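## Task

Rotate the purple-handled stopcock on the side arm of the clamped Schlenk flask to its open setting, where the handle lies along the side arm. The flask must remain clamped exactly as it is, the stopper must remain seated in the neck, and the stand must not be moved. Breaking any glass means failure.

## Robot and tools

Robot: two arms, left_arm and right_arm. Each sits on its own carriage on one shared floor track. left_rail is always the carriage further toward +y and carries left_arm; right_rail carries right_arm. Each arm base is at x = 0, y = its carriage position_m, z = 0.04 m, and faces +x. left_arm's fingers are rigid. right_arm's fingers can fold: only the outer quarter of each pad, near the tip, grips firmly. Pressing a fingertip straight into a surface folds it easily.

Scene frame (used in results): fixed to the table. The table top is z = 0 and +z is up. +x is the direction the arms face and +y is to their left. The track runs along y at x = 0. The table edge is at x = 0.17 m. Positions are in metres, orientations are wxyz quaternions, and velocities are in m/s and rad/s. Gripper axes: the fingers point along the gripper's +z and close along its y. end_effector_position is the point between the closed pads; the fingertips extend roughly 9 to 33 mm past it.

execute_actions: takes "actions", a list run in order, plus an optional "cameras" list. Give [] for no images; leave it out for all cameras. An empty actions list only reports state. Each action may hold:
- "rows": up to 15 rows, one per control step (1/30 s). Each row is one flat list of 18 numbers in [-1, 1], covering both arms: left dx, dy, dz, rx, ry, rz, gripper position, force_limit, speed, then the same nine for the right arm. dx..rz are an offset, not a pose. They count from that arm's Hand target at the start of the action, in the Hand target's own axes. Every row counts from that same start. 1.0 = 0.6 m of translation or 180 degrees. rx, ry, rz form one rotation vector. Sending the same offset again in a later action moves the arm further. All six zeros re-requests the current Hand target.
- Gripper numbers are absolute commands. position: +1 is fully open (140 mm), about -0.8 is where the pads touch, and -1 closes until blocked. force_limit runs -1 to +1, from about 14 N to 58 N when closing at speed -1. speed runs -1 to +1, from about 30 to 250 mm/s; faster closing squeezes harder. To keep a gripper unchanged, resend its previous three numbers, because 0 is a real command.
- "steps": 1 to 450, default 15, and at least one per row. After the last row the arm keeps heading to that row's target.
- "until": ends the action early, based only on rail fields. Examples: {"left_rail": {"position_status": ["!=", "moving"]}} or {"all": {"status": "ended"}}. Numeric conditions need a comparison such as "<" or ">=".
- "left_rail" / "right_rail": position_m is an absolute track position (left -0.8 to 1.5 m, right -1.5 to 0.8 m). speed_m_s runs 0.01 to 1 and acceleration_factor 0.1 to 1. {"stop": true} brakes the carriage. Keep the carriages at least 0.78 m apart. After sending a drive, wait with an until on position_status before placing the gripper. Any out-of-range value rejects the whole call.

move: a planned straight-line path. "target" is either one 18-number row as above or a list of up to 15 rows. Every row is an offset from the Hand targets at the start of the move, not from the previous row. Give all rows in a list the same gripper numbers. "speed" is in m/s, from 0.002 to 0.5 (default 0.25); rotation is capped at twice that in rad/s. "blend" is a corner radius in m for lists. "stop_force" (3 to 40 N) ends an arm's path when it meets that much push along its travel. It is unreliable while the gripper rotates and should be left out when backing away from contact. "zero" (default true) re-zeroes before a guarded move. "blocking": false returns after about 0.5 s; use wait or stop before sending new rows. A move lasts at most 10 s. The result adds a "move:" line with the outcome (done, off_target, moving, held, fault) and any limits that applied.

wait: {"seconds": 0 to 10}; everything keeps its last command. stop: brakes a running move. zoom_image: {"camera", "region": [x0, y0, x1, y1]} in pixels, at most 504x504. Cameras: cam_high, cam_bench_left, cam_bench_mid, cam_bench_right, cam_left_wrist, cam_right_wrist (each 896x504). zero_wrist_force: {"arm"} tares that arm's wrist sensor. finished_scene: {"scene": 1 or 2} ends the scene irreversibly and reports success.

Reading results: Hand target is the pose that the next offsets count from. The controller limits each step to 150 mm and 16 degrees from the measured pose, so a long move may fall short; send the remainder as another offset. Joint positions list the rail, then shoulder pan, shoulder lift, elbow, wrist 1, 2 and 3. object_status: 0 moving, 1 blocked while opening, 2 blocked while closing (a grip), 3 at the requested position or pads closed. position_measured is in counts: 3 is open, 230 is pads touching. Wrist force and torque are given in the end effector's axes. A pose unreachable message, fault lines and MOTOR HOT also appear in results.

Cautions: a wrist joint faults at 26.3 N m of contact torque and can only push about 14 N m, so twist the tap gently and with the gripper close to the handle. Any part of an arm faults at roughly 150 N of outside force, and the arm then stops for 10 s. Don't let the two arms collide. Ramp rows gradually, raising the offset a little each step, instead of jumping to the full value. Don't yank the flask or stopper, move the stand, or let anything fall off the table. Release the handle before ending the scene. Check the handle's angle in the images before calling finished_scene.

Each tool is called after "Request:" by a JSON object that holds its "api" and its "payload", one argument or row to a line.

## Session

Request:
{"api": "execute_actions", "payload": {
  "actions": []
}}

Scene clock: 0.00 s.
left_arm: end_effector_position=(+0.3456, +0.6984, +0.5800) position_measured=3 object_status=3 end_effector_quat_wxyz=(+0.000, +1.000, +0.000, +0.000) | right_arm: end_effector_position=(+0.3456, -1.3351, +0.5800) position_measured=3 object_status=3 end_effector_quat_wxyz=(+0.000, +1.000, +0.000, +0.000)
Joint positions: left_arm=[0.671 -0.316 -1.725 0.971 -0.816 -1.571 2.826] | right_arm=[-1.362 -0.316 -1.725 0.971 -0.816 -1.571 2.826]
Joint velocities: within noise
Joint torques (N m): no reading
Wrist force (N): no reading
Wrist torque (N m): no reading
Wrist force, peak (N): no reading
Hand target: left_arm +0.3456, +0.6984, +0.5800; +0.000, +1.000, +0.000, +0.000 | right_arm +0.3456, -1.3351, +0.5800; +0.000, +1.000, +0.000, +0.000
Tool commands: left_gripper/position=+1.0 left_gripper/force_limit=+1.0 left_gripper/speed=+1.0 right_gripper/position=+1.0 right_gripper/force_limit=+1.0 right_gripper/speed=+1.0
left_rail: position_m=0.671 position_status=done
right_rail: position_m=-1.362 position_status=done
camera_calibration:
cam_left_wrist: T_world_to_cam=[[-0.0265538, -0.998538, -0.0470784, 0.750006], [-0.954746, 0.0113767, 0.297206, 0.165161], [-0.296236, 0.0528398, -0.953652, 0.761451], [0, 0, 0, 1]] pos_world=[0.403171, 0.706795, 0.712382]
cam_right_wrist: T_world_to_cam=[[-0.031272, -0.999466, 0.0094295, -1.31715], [-0.949091, 0.0326518, 0.313305, 0.202106], [-0.313446, 0.000848234, -0.949606, 0.80498], [0, 0, 0, 1]] pos_world=[0.402945, -1.32372, 0.713512]

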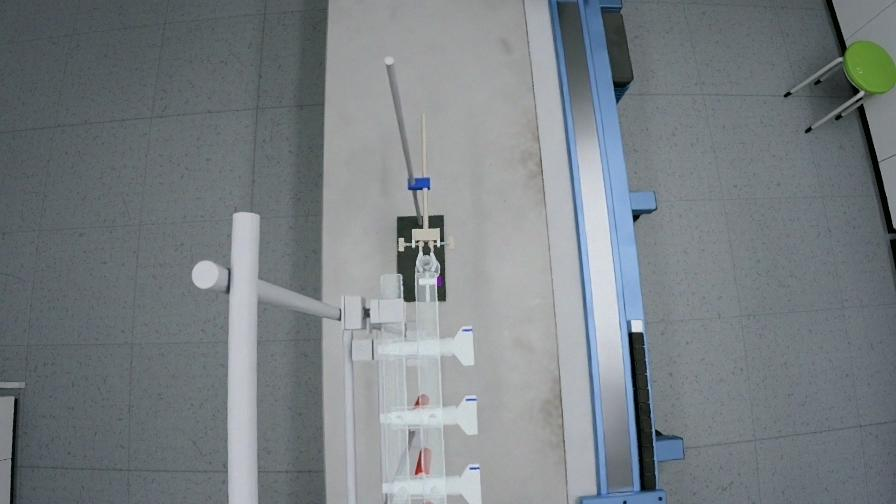

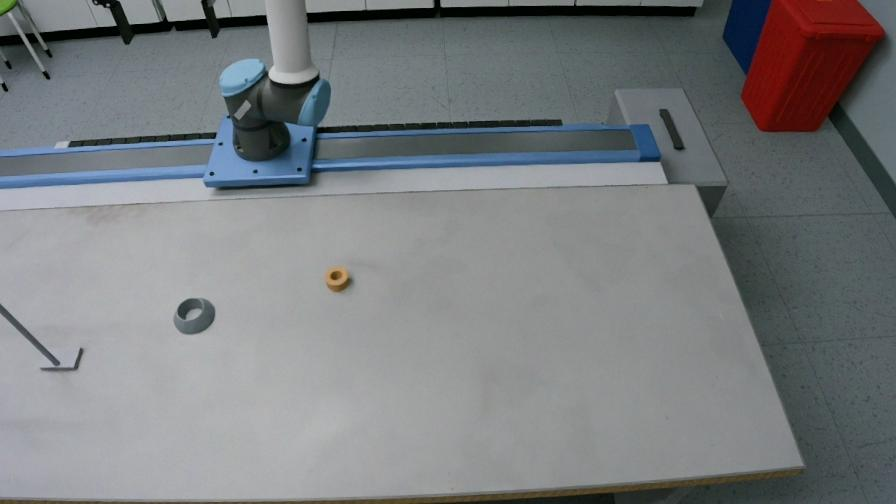

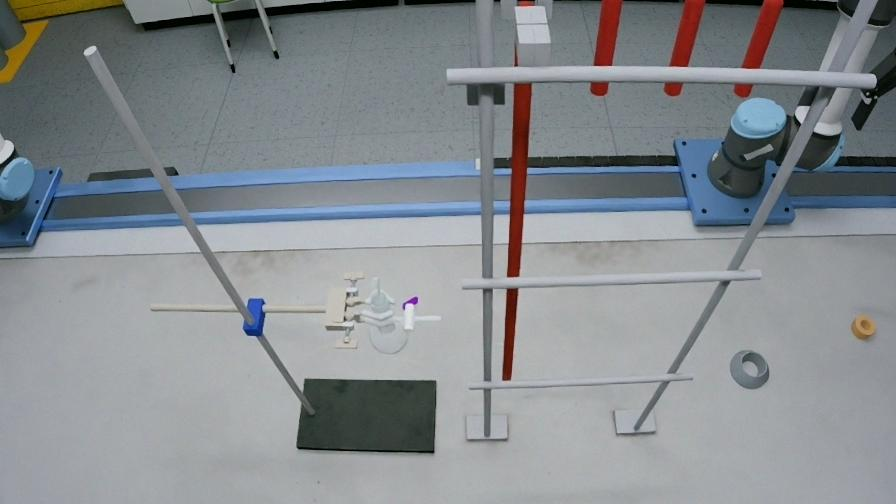

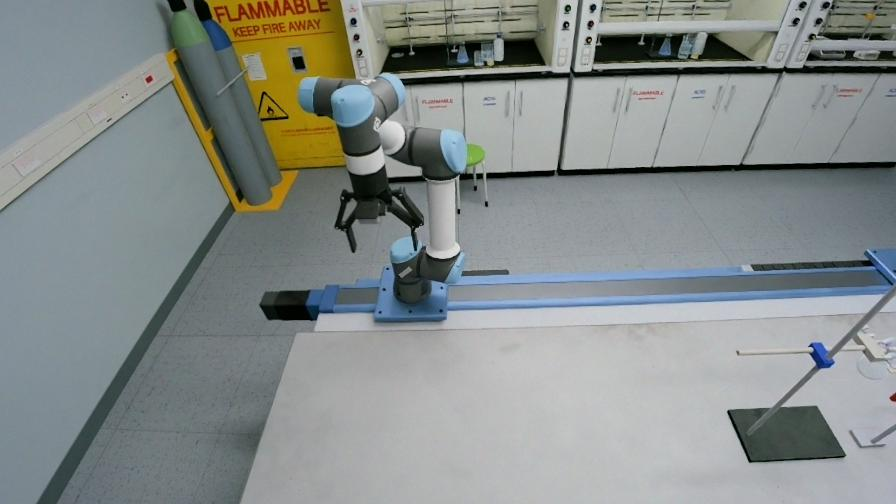

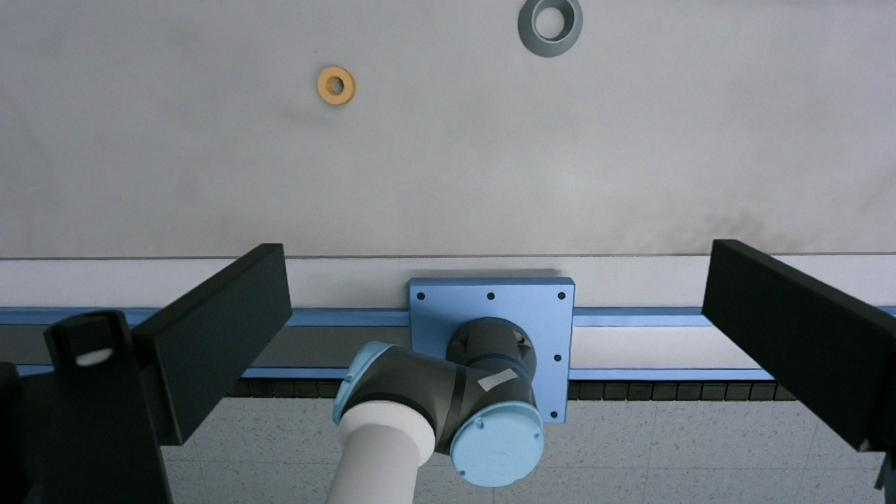

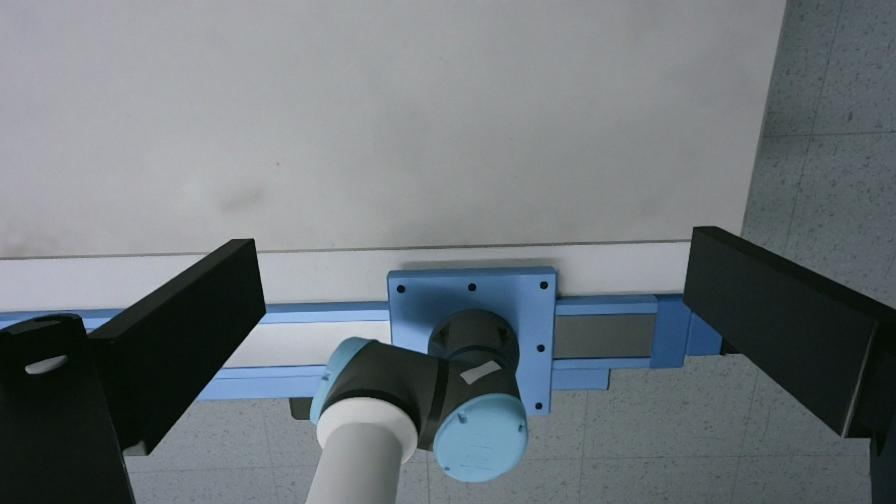

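Request:
{"api": "zoom_image", "payload": {
  "camera": "cam_bench_mid",
  "region": [340, 264, 460, 364]
}}

Request:
{"api": "zoom_image", "payload": {
  "camera": "cam_high",
  "region": [385, 235, 465, 305]
}}

Scaled by 4.200.

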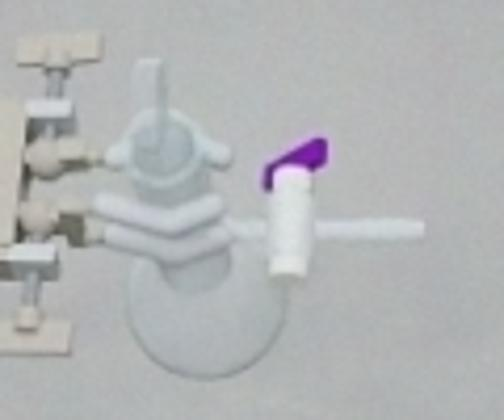

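Scaled by 6.300.

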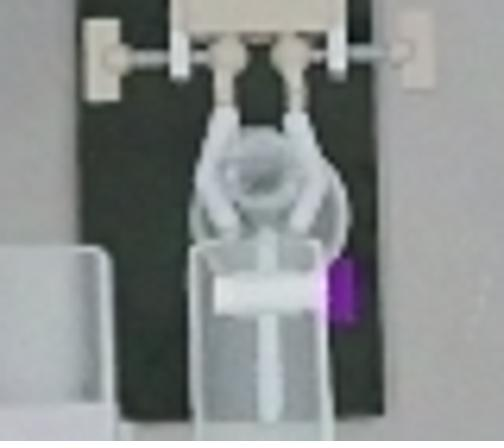

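Request:
{"api": "move", "payload": {
  "target": [0.024, -0.421, 0.35, -0.1875, 0.4761, -0.204, -0.325, -1, -0.5, 0, 0, 0, 0, 0, 0, 1, 1, 1],
  "speed": 0.28,
  "blocking": false,
  "cameras": []
}}

Request:
{"api": "execute_actions", "payload": {
  "actions": [
    {"left_rail": {"position_m": -0.385, "speed_m_s": 0.6, "acceleration_factor": 0.5}, "steps": 110}
  ],
  "cameras": ["cam_high", "cam_bench_mid", "cam_left_wrist"]
}}

Scene clock: 11.27 s.
left_arm: end_effector_position=(+0.3460, +0.7237, +0.5597) position_measured=62 object_status=0 end_effector_quat_wxyz=(+0.026, +0.997, +0.032, +0.068) end_effector_velocity=(+0.003, +0.078, -0.066) end_effector_angular_velocity=(-0.169, -0.449, +0.202) | right_arm: end_effector_position=(+0.3456, -1.3351, +0.5800) position_measured=3 object_status=3 end_effector_quat_wxyz=(+0.000, +1.000, +0.000, +0.000)
Joint positions: left_arm=[0.671 -0.225 -1.869 1.197 -1.044 -1.586 2.851] | right_arm=[-1.362 -0.316 -1.725 0.971 -0.816 -1.571 2.826]
Joint velocities: left_arm=[0 0.313 -0.437 0.698 -0.735 -0.08 0.101] | right_arm=[within noise]
Joint torques (N m): left_arm=[18.85 -20.17 -7.65 -8.3 -1.91 2.6] | right_arm=[0.59 -12.1 -18.67 -3.23 0.12 0.24]
Wrist force (N): left_arm=[0.7 -0.2 0.4] | right_arm=[0.2 0.1 -0.3]
Wrist torque (N m): left_arm=[-0.04 -0.08 0.02] | right_arm=[0.02 -0.06 0.00]
Wrist force, peak (N): left_arm=[0.8 0.7 -0.1] | right_arm=[-0.2 0.0 -0.6]
Hand target: left_arm +0.3476, +0.7343, +0.5502; +0.042, +0.992, +0.045, +0.106 | right_arm +0.3456, -1.3351, +0.5800; +0.000, +1.000, +0.000, +0.000
Tool commands: left_gripper/position=-0.325 left_gripper/force_limit=-1.0 left_gripper/speed=-0.5 right_gripper/position=+1.0 right_gripper/force_limit=+1.0 right_gripper/speed=+1.0
Off the commanded pose: left_arm 0.296 m, 90 deg | right_arm 0.000 m, 0 deg.
left_rail: position_m=0.671 position_status=done
right_rail: position_m=-1.362 position_status=done
move: running
No camera images: "cameras" was empty.

Scene clock: 14.63 s.
left_arm: end_effector_position=(+0.3600, -0.1052, +0.3700) position_measured=170 object_status=3 end_effector_quat_wxyz=(+0.259, +0.649, +0.282, +0.658) end_effector_velocity=(+0.000, +0.000, -0.001) end_effector_angular_velocity=(-0.002, -0.012, +0.000) | right_arm: end_effector_position=(+0.3456, -1.3351, +0.5800) position_measured=3 object_status=3 end_effector_quat_wxyz=(+0.000, +1.000, +0.000, +0.000)
Joint positions: left_arm=[-0.385 0.881 -1.417 2.53 -4.252 -2.417 2.358] | right_arm=[-1.362 -0.316 -1.725 0.971 -0.816 -1.571 2.826]
Joint velocities: left_arm=[0 -0.002 0.02 0 -0.038 0.002 -0.016] | right_arm=[within noise]
Joint torques (N m): left_arm=[-14.61 -12.27 -19.98 -3.69 1.32 -2.19] | right_arm=[0.77 -12.73 -16.73 -3.82 0.17 0.19]
Wrist force (N): left_arm=[4.1 -0.9 4.2] | right_arm=[0.2 -0.3 -0.2]
Wrist torque (N m): left_arm=[-0.94 -0.15 -0.04] | right_arm=[-0.06 -0.05 0.00]
Wrist force, peak (N): left_arm=[4.2 -1.0 4.2] | right_arm=[0.1 -0.1 -0.7]
Hand target: left_arm +0.3600, -0.1052, +0.3700; +0.259, +0.648, +0.282, +0.658 | right_arm +0.3456, -1.3351, +0.5800; +0.000, +1.000, +0.000, +0.000
Tool commands: left_gripper/position=-0.325 left_gripper/force_limit=-1.0 left_gripper/speed=-0.5 right_gripper/position=+1.0 right_gripper/force_limit=+1.0 right_gripper/speed=+1.0
Off the commanded pose: left_arm 0.000 m, 0 deg | right_arm 0.000 m, 0 deg.
left_rail: position_m=-0.385 speed_m_s=0.60 position_status=done
right_rail: position_m=-1.362 position_status=done
earlier move: done
camera_calibration:
cam_left_wrist: T_world_to_cam=[[0.0731629, -0.722867, 0.687103, -0.340448], [-0.274668, -0.67691, -0.682898, 0.295847], [0.958752, -0.138763, -0.248074, -0.125068], [0, 0, 0, 1]] pos_world=[0.226077, -0.0631913, 0.40493]
Images, in order (width x height): cam_high 896x504, cam_bench_mid 896x504, cam_left_wrist 896x504.

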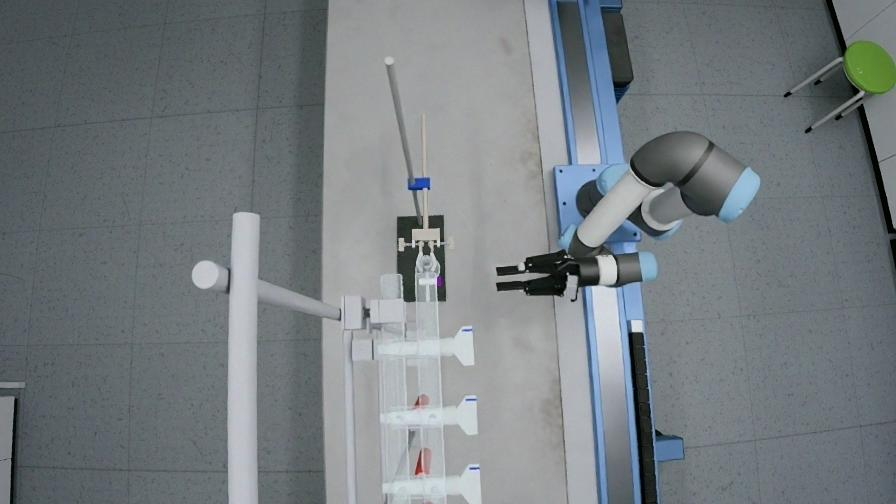

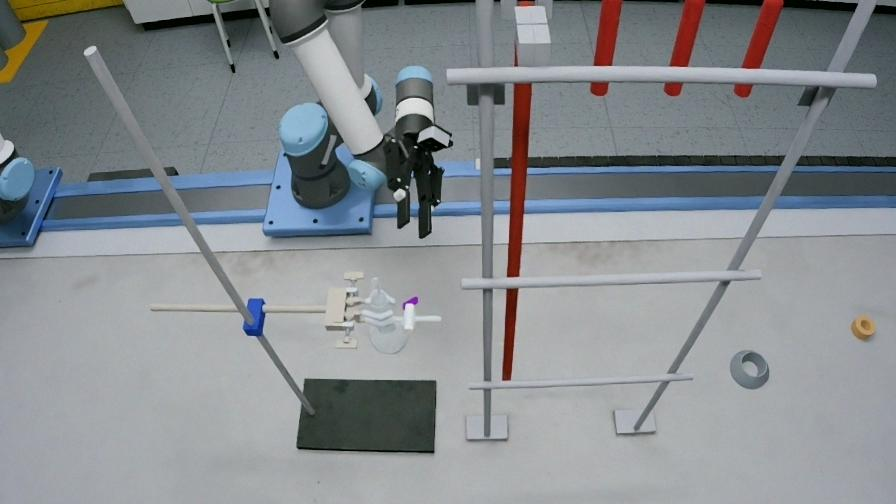

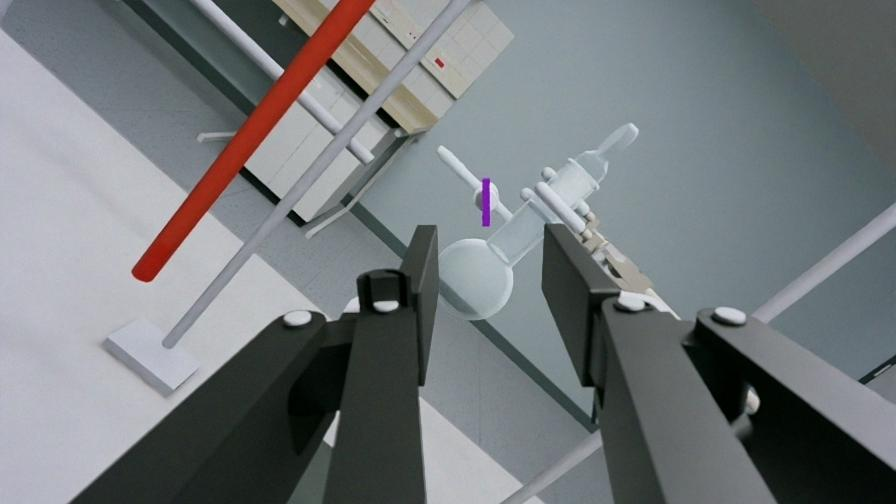

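Request:
{"api": "zoom_image", "payload": {
  "camera": "cam_left_wrist",
  "region": [426, 130, 556, 250]
}}

Request:
{"api": "zoom_image", "payload": {
  "camera": "cam_high",
  "region": [395, 235, 525, 315]
}}

Scaled by 3.877.

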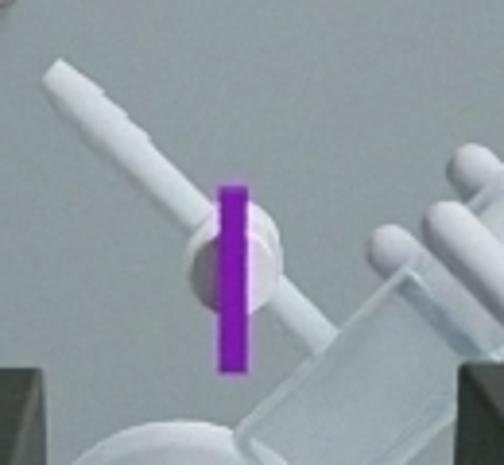

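Scaled by 3.877.

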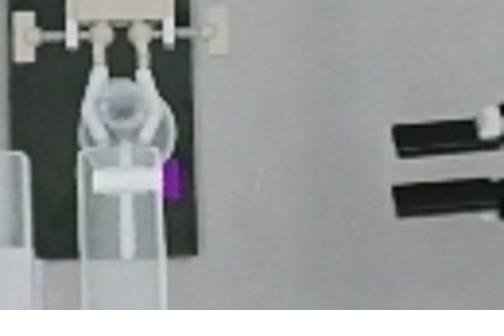

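Request:
{"api": "zoom_image", "payload": {
  "camera": "cam_high",
  "region": [410, 264, 450, 304]
}}

Request:
{"api": "zoom_image", "payload": {
  "camera": "cam_bench_mid",
  "region": [385, 284, 445, 344]
}}

Scaled by 12.600.

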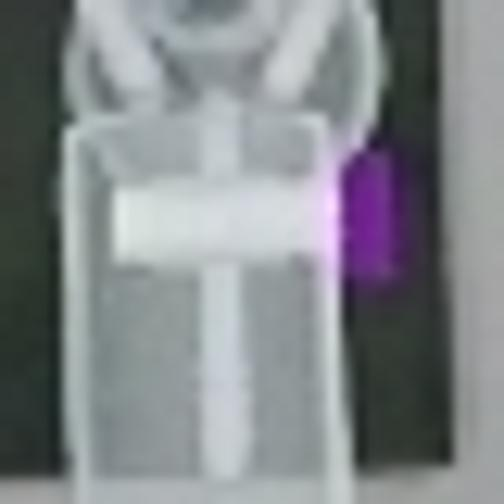

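Scaled by 8.400.

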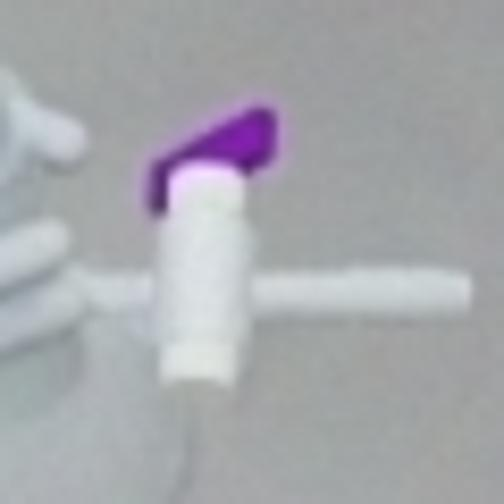

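Request:
{"api": "move", "payload": {
  "target": [-0.01135, 0.00422, 0.16628, -0.00797, -0.00797, 0, -0.63, -1, -0.8, 0, 0, 0, 0, 0, 0, 1, 1, 1],
  "speed": 0.12,
  "cameras": ["cam_high", "cam_bench_mid", "cam_left_wrist"]
}}

Request:
{"api": "zoom_image", "payload": {
  "camera": "cam_left_wrist",
  "region": [440, 180, 540, 300]
}}

Request:
{"api": "zoom_image", "payload": {
  "camera": "cam_high",
  "region": [415, 254, 475, 304]
}}

Request:
{"api": "zoom_image", "payload": {
  "camera": "cam_bench_mid",
  "region": [385, 264, 435, 334]
}}

Scene clock: 24.67 s.
left_arm: end_effector_position=(+0.4598, -0.1083, +0.3670) position_measured=209 object_status=3 end_effector_quat_wxyz=(+0.271, +0.653, +0.270, +0.653) | right_arm: end_effector_position=(+0.3456, -1.3351, +0.5800) position_measured=3 object_status=3 end_effector_quat_wxyz=(+0.000, +1.000, +0.000, +0.000)
Joint positions: left_arm=[-0.385 0.64 -1.326 2.415 -4.231 -2.211 2.356] | right_arm=[-1.362 -0.316 -1.725 0.971 -0.816 -1.571 2.826]
Joint velocities: within noise
Joint torques (N m): left_arm=[-13.44 -16.01 -23.86 -0.08 1.5 -1.66] | right_arm=[1.48 -13.17 -14.91 -3.74 0.14 0.21]
Wrist force (N): left_arm=[3.9 -1.0 4.2] | right_arm=[0.0 0.2 -0.2]
Wrist torque (N m): left_arm=[-0.98 -0.11 -0.05] | right_arm=[0.05 0.00 -0.01]
Wrist force, peak (N): left_arm=[3.9 -1.2 5.1] | right_arm=[0.1 -0.2 -0.6]
Hand target: left_arm +0.4599, -0.1083, +0.3670; +0.271, +0.653, +0.270, +0.653 | right_arm +0.3456, -1.3351, +0.5800; +0.000, +1.000, +0.000, +0.000
Off the commanded pose: left_arm 0.000 m, 0 deg | right_arm 0.000 m, 0 deg.
left_rail: position_m=-0.385 speed_m_s=0.60 position_status=done
right_rail: position_m=-1.362 position_status=done
move: done
camera_calibration:
cam_left_wrist: T_world_to_cam=[[0.0466945, -0.72495, 0.687217, -0.336002], [-0.297403, -0.666859, -0.683265, 0.33081], [0.95361, -0.172476, -0.246741, -0.223746], [0, 0, 0, 1]] pos_world=[0.32744, -0.0615718, 0.40173]
Images, in order (width x height): cam_high 896x504, cam_bench_mid 896x504, cam_left_wrist 896x504.

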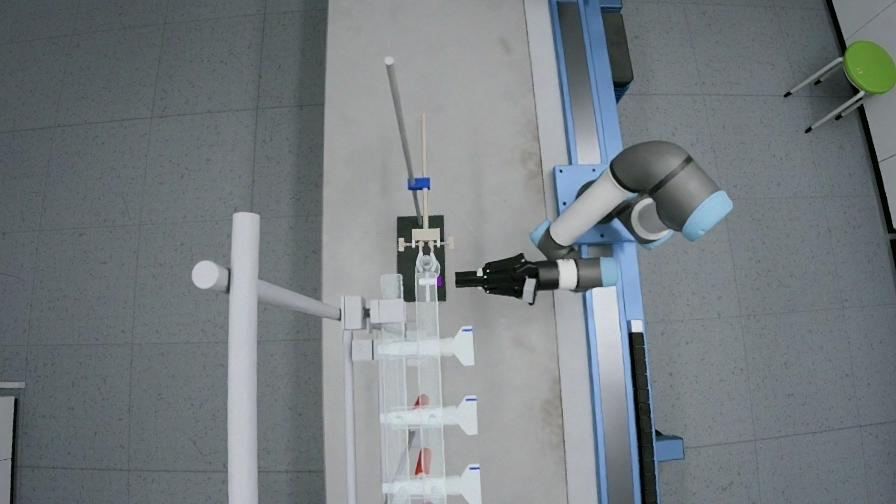

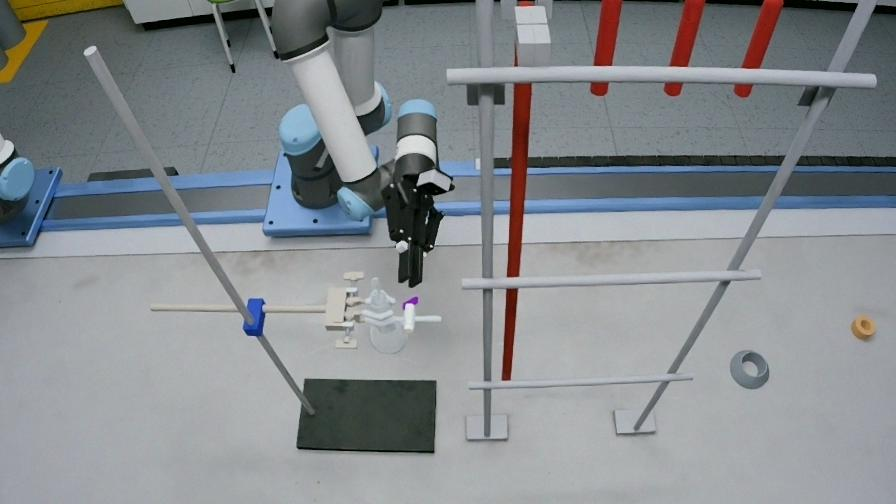

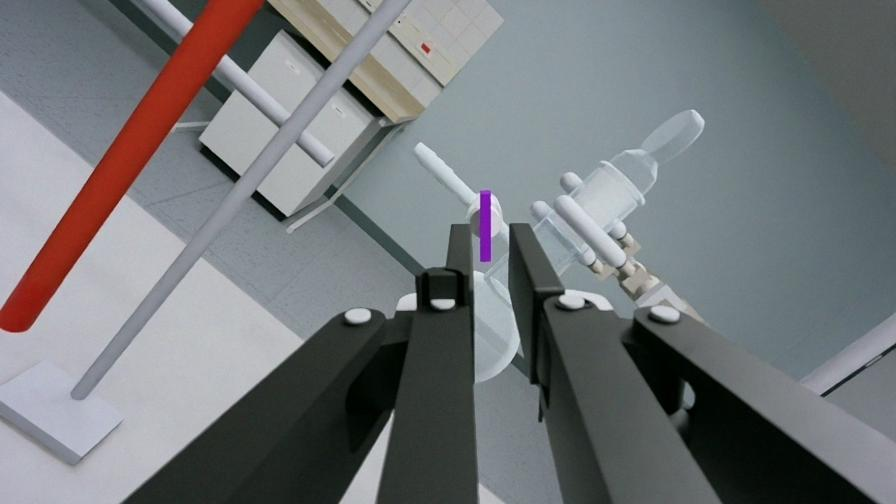

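Scaled by 4.200.

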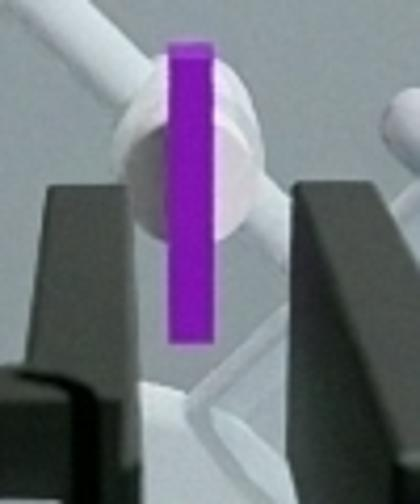

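Scaled by 8.400.

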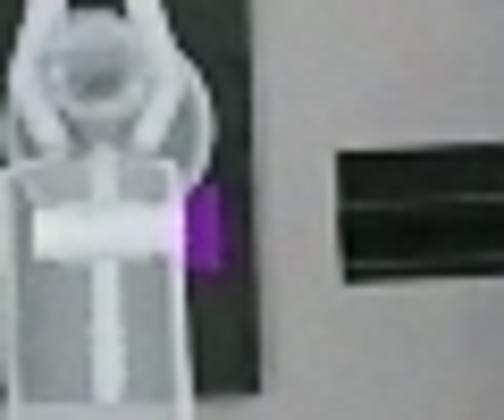

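Scaled by 7.200.

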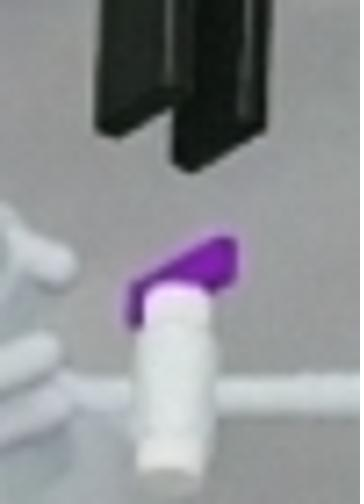

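Request:
{"api": "execute_actions", "payload": {
  "actions": []
}}

Scene clock: 26.03 s.
left_arm: end_effector_position=(+0.4599, -0.1083, +0.3670) position_measured=209 object_status=3 end_effector_quat_wxyz=(+0.271, +0.653, +0.270, +0.653) | right_arm: end_effector_position=(+0.3456, -1.3351, +0.5800) position_measured=3 object_status=3 end_effector_quat_wxyz=(+0.000, +1.000, +0.000, +0.000)
Joint positions: left_arm=[-0.385 0.64 -1.326 2.415 -4.231 -2.211 2.356] | right_arm=[-1.362 -0.316 -1.725 0.971 -0.816 -1.571 2.826]
Joint velocities: within noise
Joint torques (N m): left_arm=[-14.33 -15.49 -20.59 -0.41 1.46 -1.73] | right_arm=[1.76 -13.07 -14.81 -3.83 0.11 0.1]
Wrist force (N): left_arm=[3.9 -1.2 4.2] | right_arm=[0.0 0.3 0.0]
Wrist torque (N m): left_arm=[-1.00 -0.13 -0.04] | right_arm=[0.07 -0.01 0.00]
Wrist force, peak (N): left_arm=[4.3 -1.0 4.2] | right_arm=[0.2 0.1 -0.6]
Hand target: left_arm +0.4599, -0.1083, +0.3670; +0.271, +0.653, +0.270, +0.653 | right_arm +0.3456, -1.3351, +0.5800; +0.000, +1.000, +0.000, +0.000
Tool commands: left_gripper/position=-0.63 left_gripper/force_limit=-1.0 left_gripper/speed=-0.8 right_gripper/position=+1.0 right_gripper/force_limit=+1.0 right_gripper/speed=+1.0
Off the commanded pose: left_arm 0.000 m, 0 deg | right_arm 0.000 m, 0 deg.
left_rail: position_m=-0.385 speed_m_s=0.60 position_status=done
right_rail: position_m=-1.362 position_status=done
camera_calibration:
cam_left_wrist: T_world_to_cam=[[0.0466659, -0.724938, 0.687232, -0.335992], [-0.297421, -0.666862, -0.683254, 0.330862], [0.953605, -0.172513, -0.246731, -0.223888], [0, 0, 0, 1]] pos_world=[0.327586, -0.0615575, 0.401727]
cam_right_wrist: T_world_to_cam=[[-0.031272, -0.999466, 0.0094294, -1.31715], [-0.949091, 0.0326517, 0.313305, 0.202107], [-0.313446, 0.000848329, -0.949606, 0.804979], [0, 0, 0, 1]] pos_world=[0.402945, -1.32372, 0.713512]

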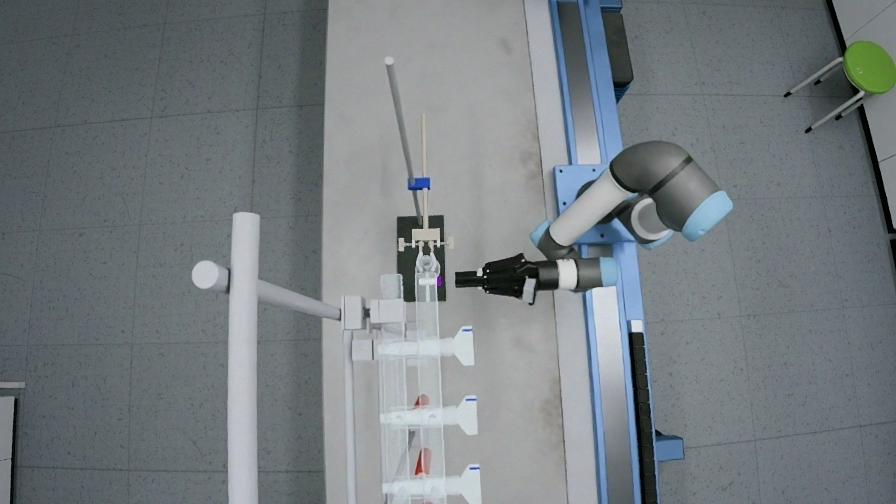

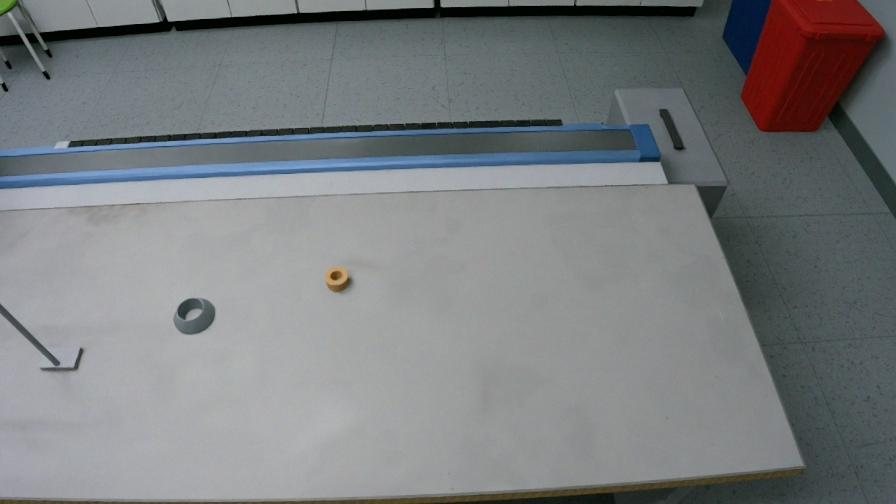

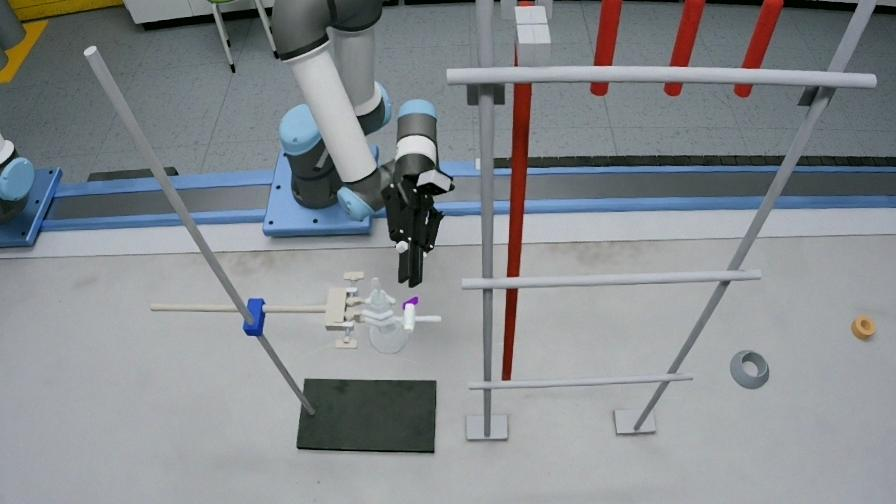

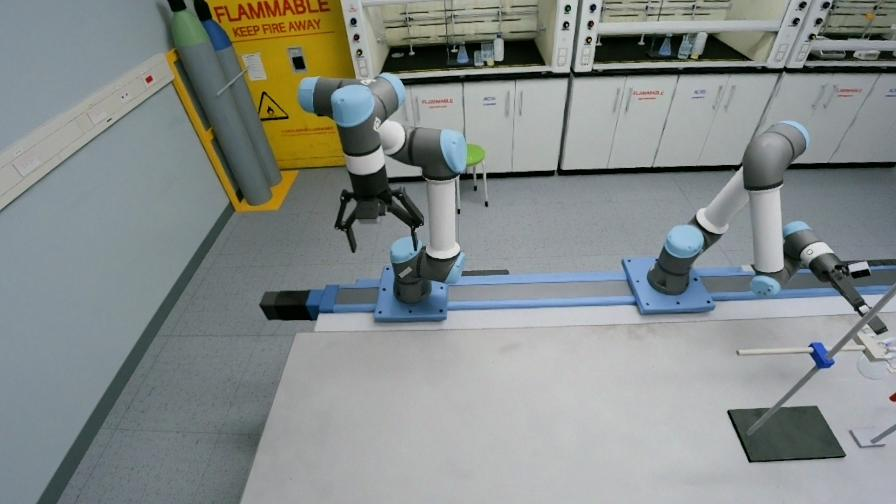

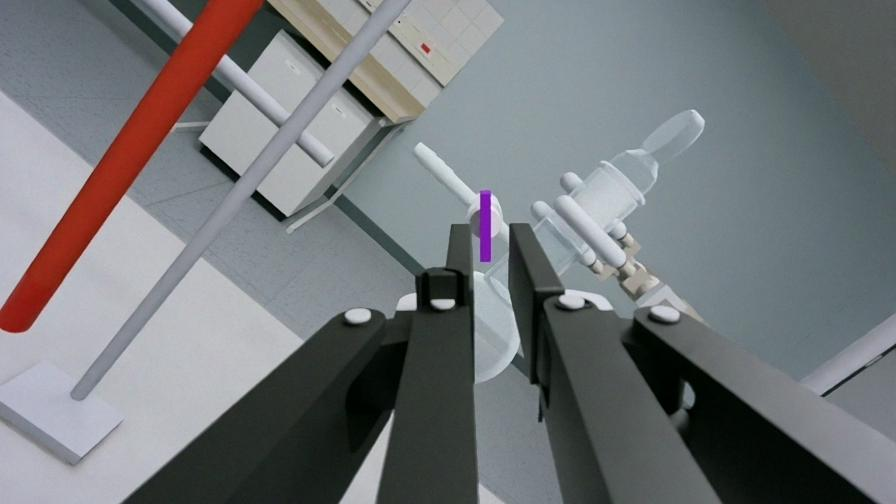

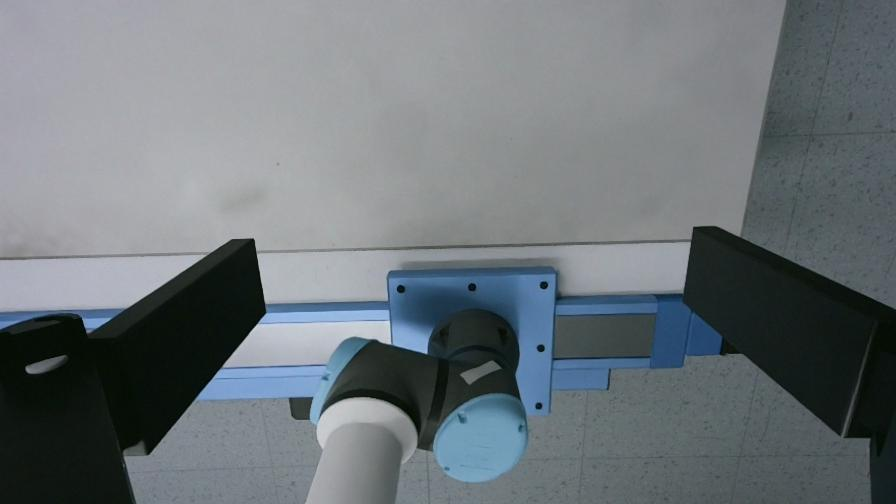

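Request:
{"api": "move", "payload": {
  "target": [0.0033, -0.0005, 0.04, 0, 0, 0, -0.63, -1, -0.8, 0, 0, 0, 0, 0, 0, 1, 1, 1],
  "speed": 0.05,
  "stop_force": 5,
  "cameras": ["cam_high", "cam_bench_mid", "cam_left_wrist"]
}}

Request:
{"api": "zoom_image", "payload": {
  "camera": "cam_left_wrist",
  "region": [440, 180, 540, 300]
}}

Scene clock: 30.47 s.
left_arm: end_effector_position=(+0.4839, -0.1067, +0.3682) position_measured=209 object_status=3 end_effector_quat_wxyz=(+0.271, +0.653, +0.270, +0.653) | right_arm: end_effector_position=(+0.3456, -1.3351, +0.5800) position_measured=3 object_status=3 end_effector_quat_wxyz=(+0.000, +1.000, +0.000, +0.000)
Joint positions: left_arm=[-0.385 0.597 -1.306 2.376 -4.213 -2.168 2.356] | right_arm=[-1.362 -0.316 -1.725 0.971 -0.816 -1.571 2.826]
Joint velocities: within noise
Joint torques (N m): left_arm=[-13.97 -16.4 -22.35 -0.3 1.53 -0.71] | right_arm=[1.12 -14.12 -14.52 -3.78 0.07 0.29]
Wrist force (N): left_arm=[4.2 -1.1 3.9] | right_arm=[0.1 0.0 -0.2]
Wrist torque (N m): left_arm=[-1.00 -0.19 -0.04] | right_arm=[0.01 -0.04 0.00]
Wrist force, peak (N): left_arm=[4.3 -1.0 4.3] | right_arm=[0.0 0.0 -0.7]
Hand target: left_arm +0.4839, -0.1067, +0.3682; +0.271, +0.653, +0.270, +0.653 | right_arm +0.3456, -1.3351, +0.5800; +0.000, +1.000, +0.000, +0.000
Off the commanded pose: left_arm 0.000 m, 0 deg | right_arm 0.000 m, 0 deg.
left_rail: position_m=-0.385 speed_m_s=0.60 position_status=done
right_rail: position_m=-1.362 position_status=done
move: done
camera_calibration:
cam_left_wrist: T_world_to_cam=[[0.0466669, -0.724928, 0.687242, -0.336773], [-0.297419, -0.666872, -0.683245, 0.339878], [0.953606, -0.172514, -0.246728, -0.246207], [0, 0, 0, 1]] pos_world=[0.351587, -0.0599558, 0.402918]
Images, in order (width x height): cam_high 896x504, cam_bench_mid 896x504, cam_left_wrist 896x504.

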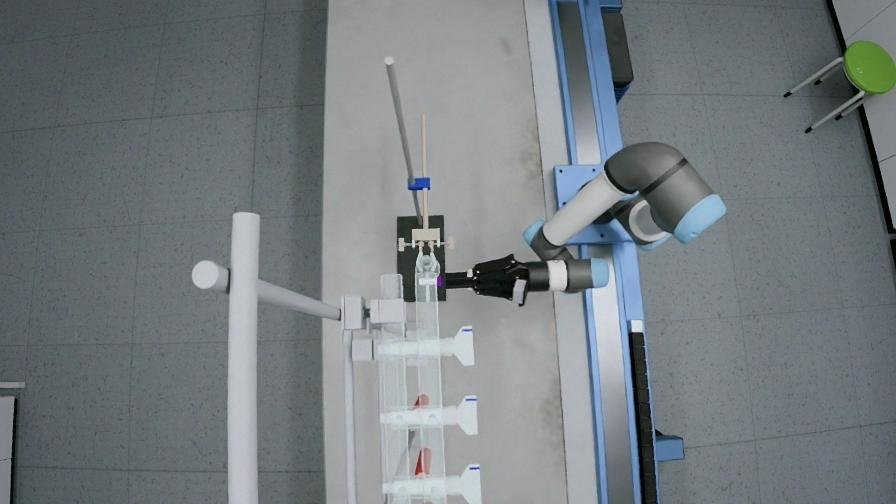

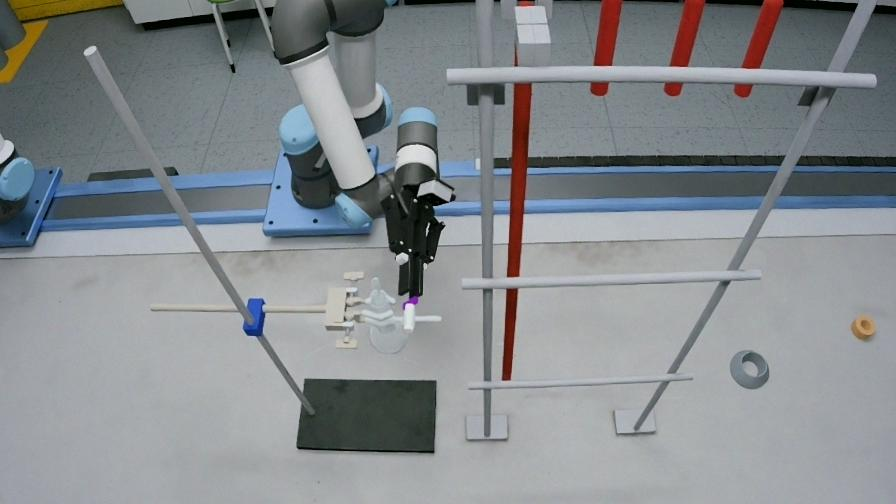

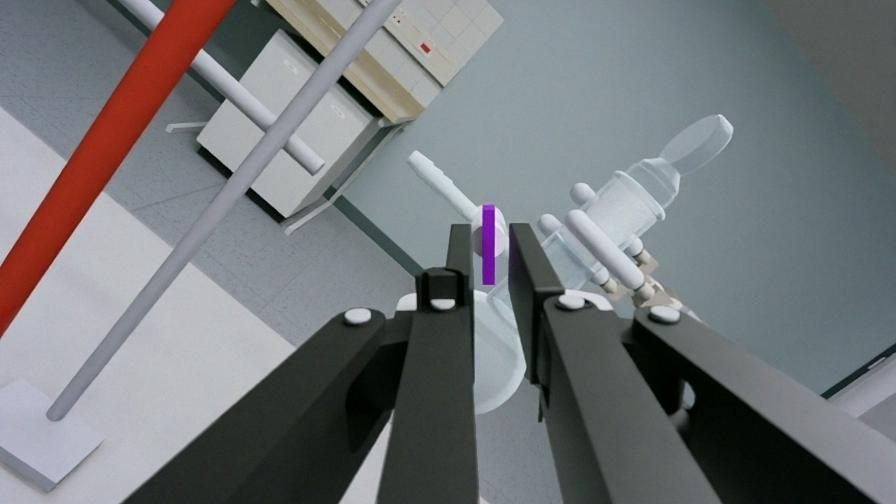

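Scaled by 4.200.

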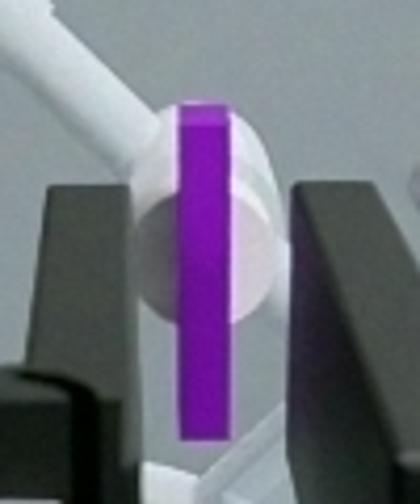

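Request:
{"api": "move", "payload": {
  "target": [0.0006, 0.0, 0.025, 0, 0, 0, -0.63, -1, -0.8, 0, 0, 0, 0, 0, 0, 1, 1, 1],
  "speed": 0.04,
  "stop_force": 4,
  "cameras": ["cam_high", "cam_bench_mid", "cam_left_wrist"]
}}

Request:
{"api": "zoom_image", "payload": {
  "camera": "cam_left_wrist",
  "region": [440, 200, 540, 320]
}}

Request:
{"api": "zoom_image", "payload": {
  "camera": "cam_high",
  "region": [415, 254, 475, 304]
}}

Request:
{"api": "zoom_image", "payload": {
  "camera": "cam_bench_mid",
  "region": [385, 264, 435, 334]
}}

Scene clock: 33.73 s.
left_arm: end_effector_position=(+0.4989, -0.1064, +0.3684) position_measured=209 object_status=3 end_effector_quat_wxyz=(+0.271, +0.653, +0.270, +0.653) | right_arm: end_effector_position=(+0.3456, -1.3351, +0.5800) position_measured=3 object_status=3 end_effector_quat_wxyz=(+0.000, +1.000, +0.000, +0.000)
Joint positions: left_arm=[-0.385 0.57 -1.292 2.353 -4.203 -2.141 2.356] | right_arm=[-1.362 -0.316 -1.725 0.971 -0.816 -1.571 2.826]
Joint velocities: within noise
Joint torques (N m): left_arm=[-14.06 -17.29 -22.36 -0.27 1.42 0.36] | right_arm=[1.33 -14.17 -16.07 -3.78 0.19 0.32]
Wrist force (N): left_arm=[4.0 -1.0 4.1] | right_arm=[-0.1 0.0 -0.3]
Wrist torque (N m): left_arm=[-0.97 -0.15 -0.05] | right_arm=[0.01 0.02 0.00]
Wrist force, peak (N): left_arm=[4.2 -1.2 4.2] | right_arm=[0.1 0.1 -0.6]
Hand target: left_arm +0.4989, -0.1064, +0.3684; +0.271, +0.653, +0.270, +0.653 | right_arm +0.3456, -1.3351, +0.5800; +0.000, +1.000, +0.000, +0.000
Off the commanded pose: left_arm 0.000 m, 0 deg | right_arm 0.000 m, 0 deg.
left_rail: position_m=-0.385 speed_m_s=0.60 position_status=done
right_rail: position_m=-1.362 position_status=done
move: done
camera_calibration:
cam_left_wrist: T_world_to_cam=[[0.0466672, -0.724937, 0.687232, -0.337452], [-0.297419, -0.666863, -0.683254, 0.344697], [0.953606, -0.17251, -0.246731, -0.2604], [0, 0, 0, 1]] pos_world=[0.366587, -0.059688, 0.403175]
Images, in order (width x height): cam_high 896x504, cam_bench_mid 896x504, cam_left_wrist 896x504.

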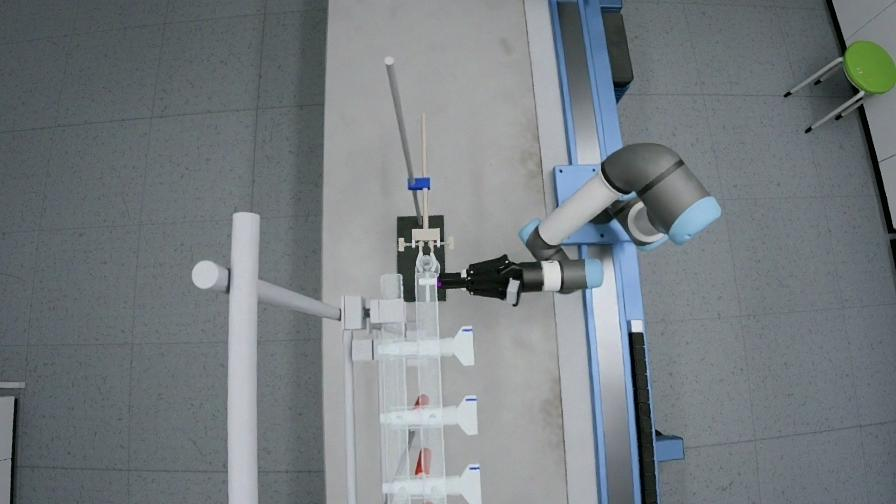

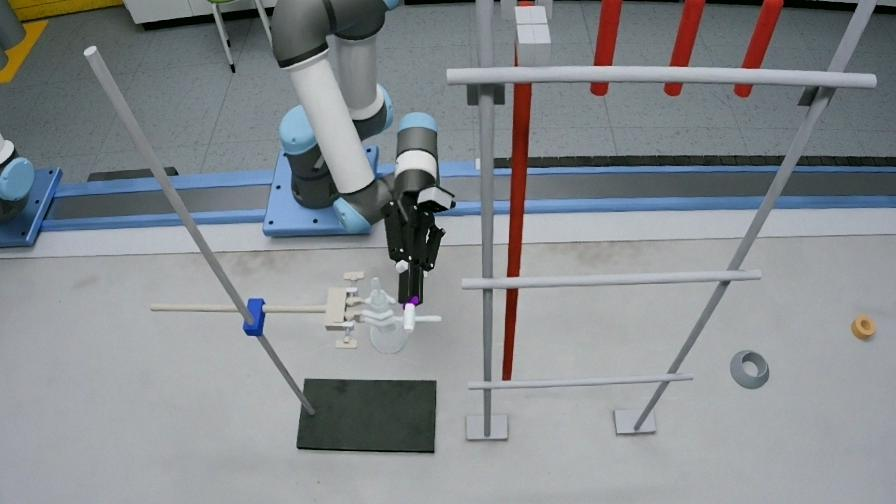

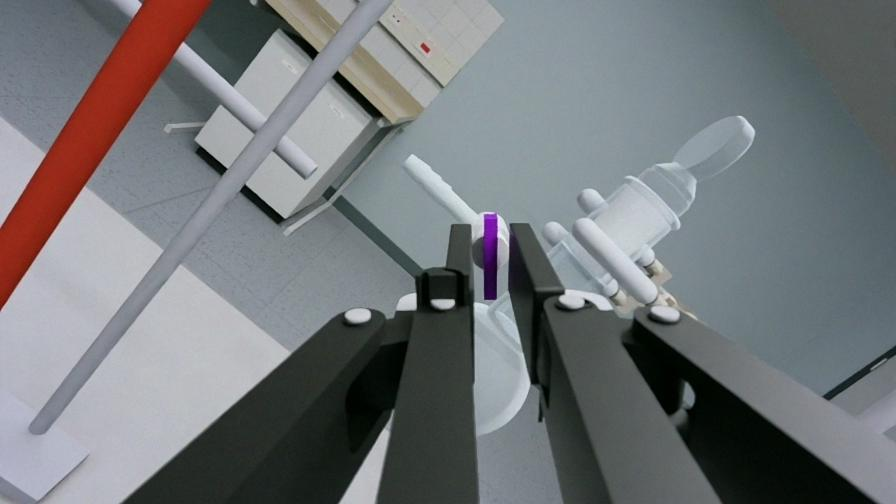

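Scaled by 4.200.

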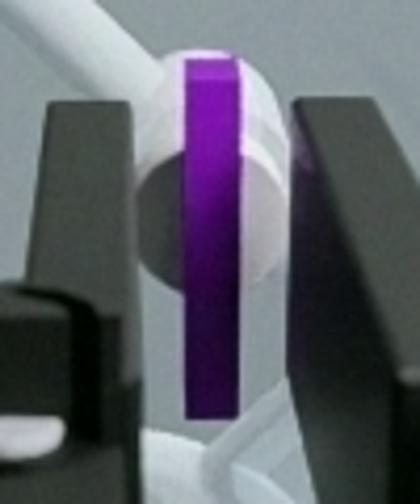

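Scaled by 8.400.

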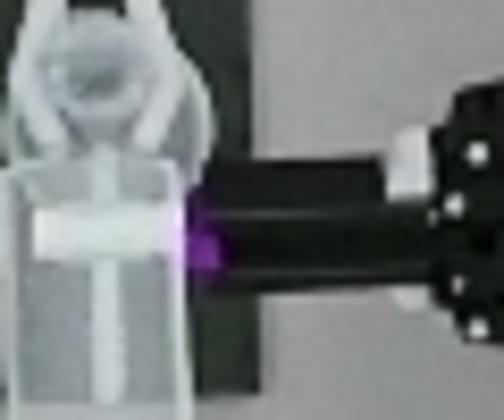

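Scaled by 7.200.

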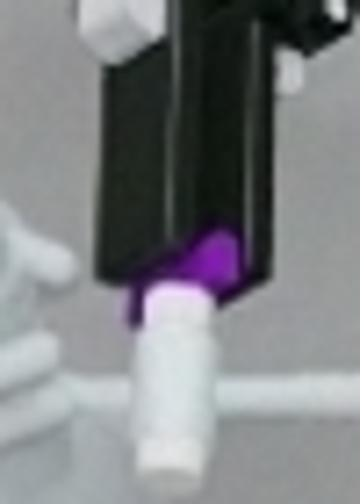

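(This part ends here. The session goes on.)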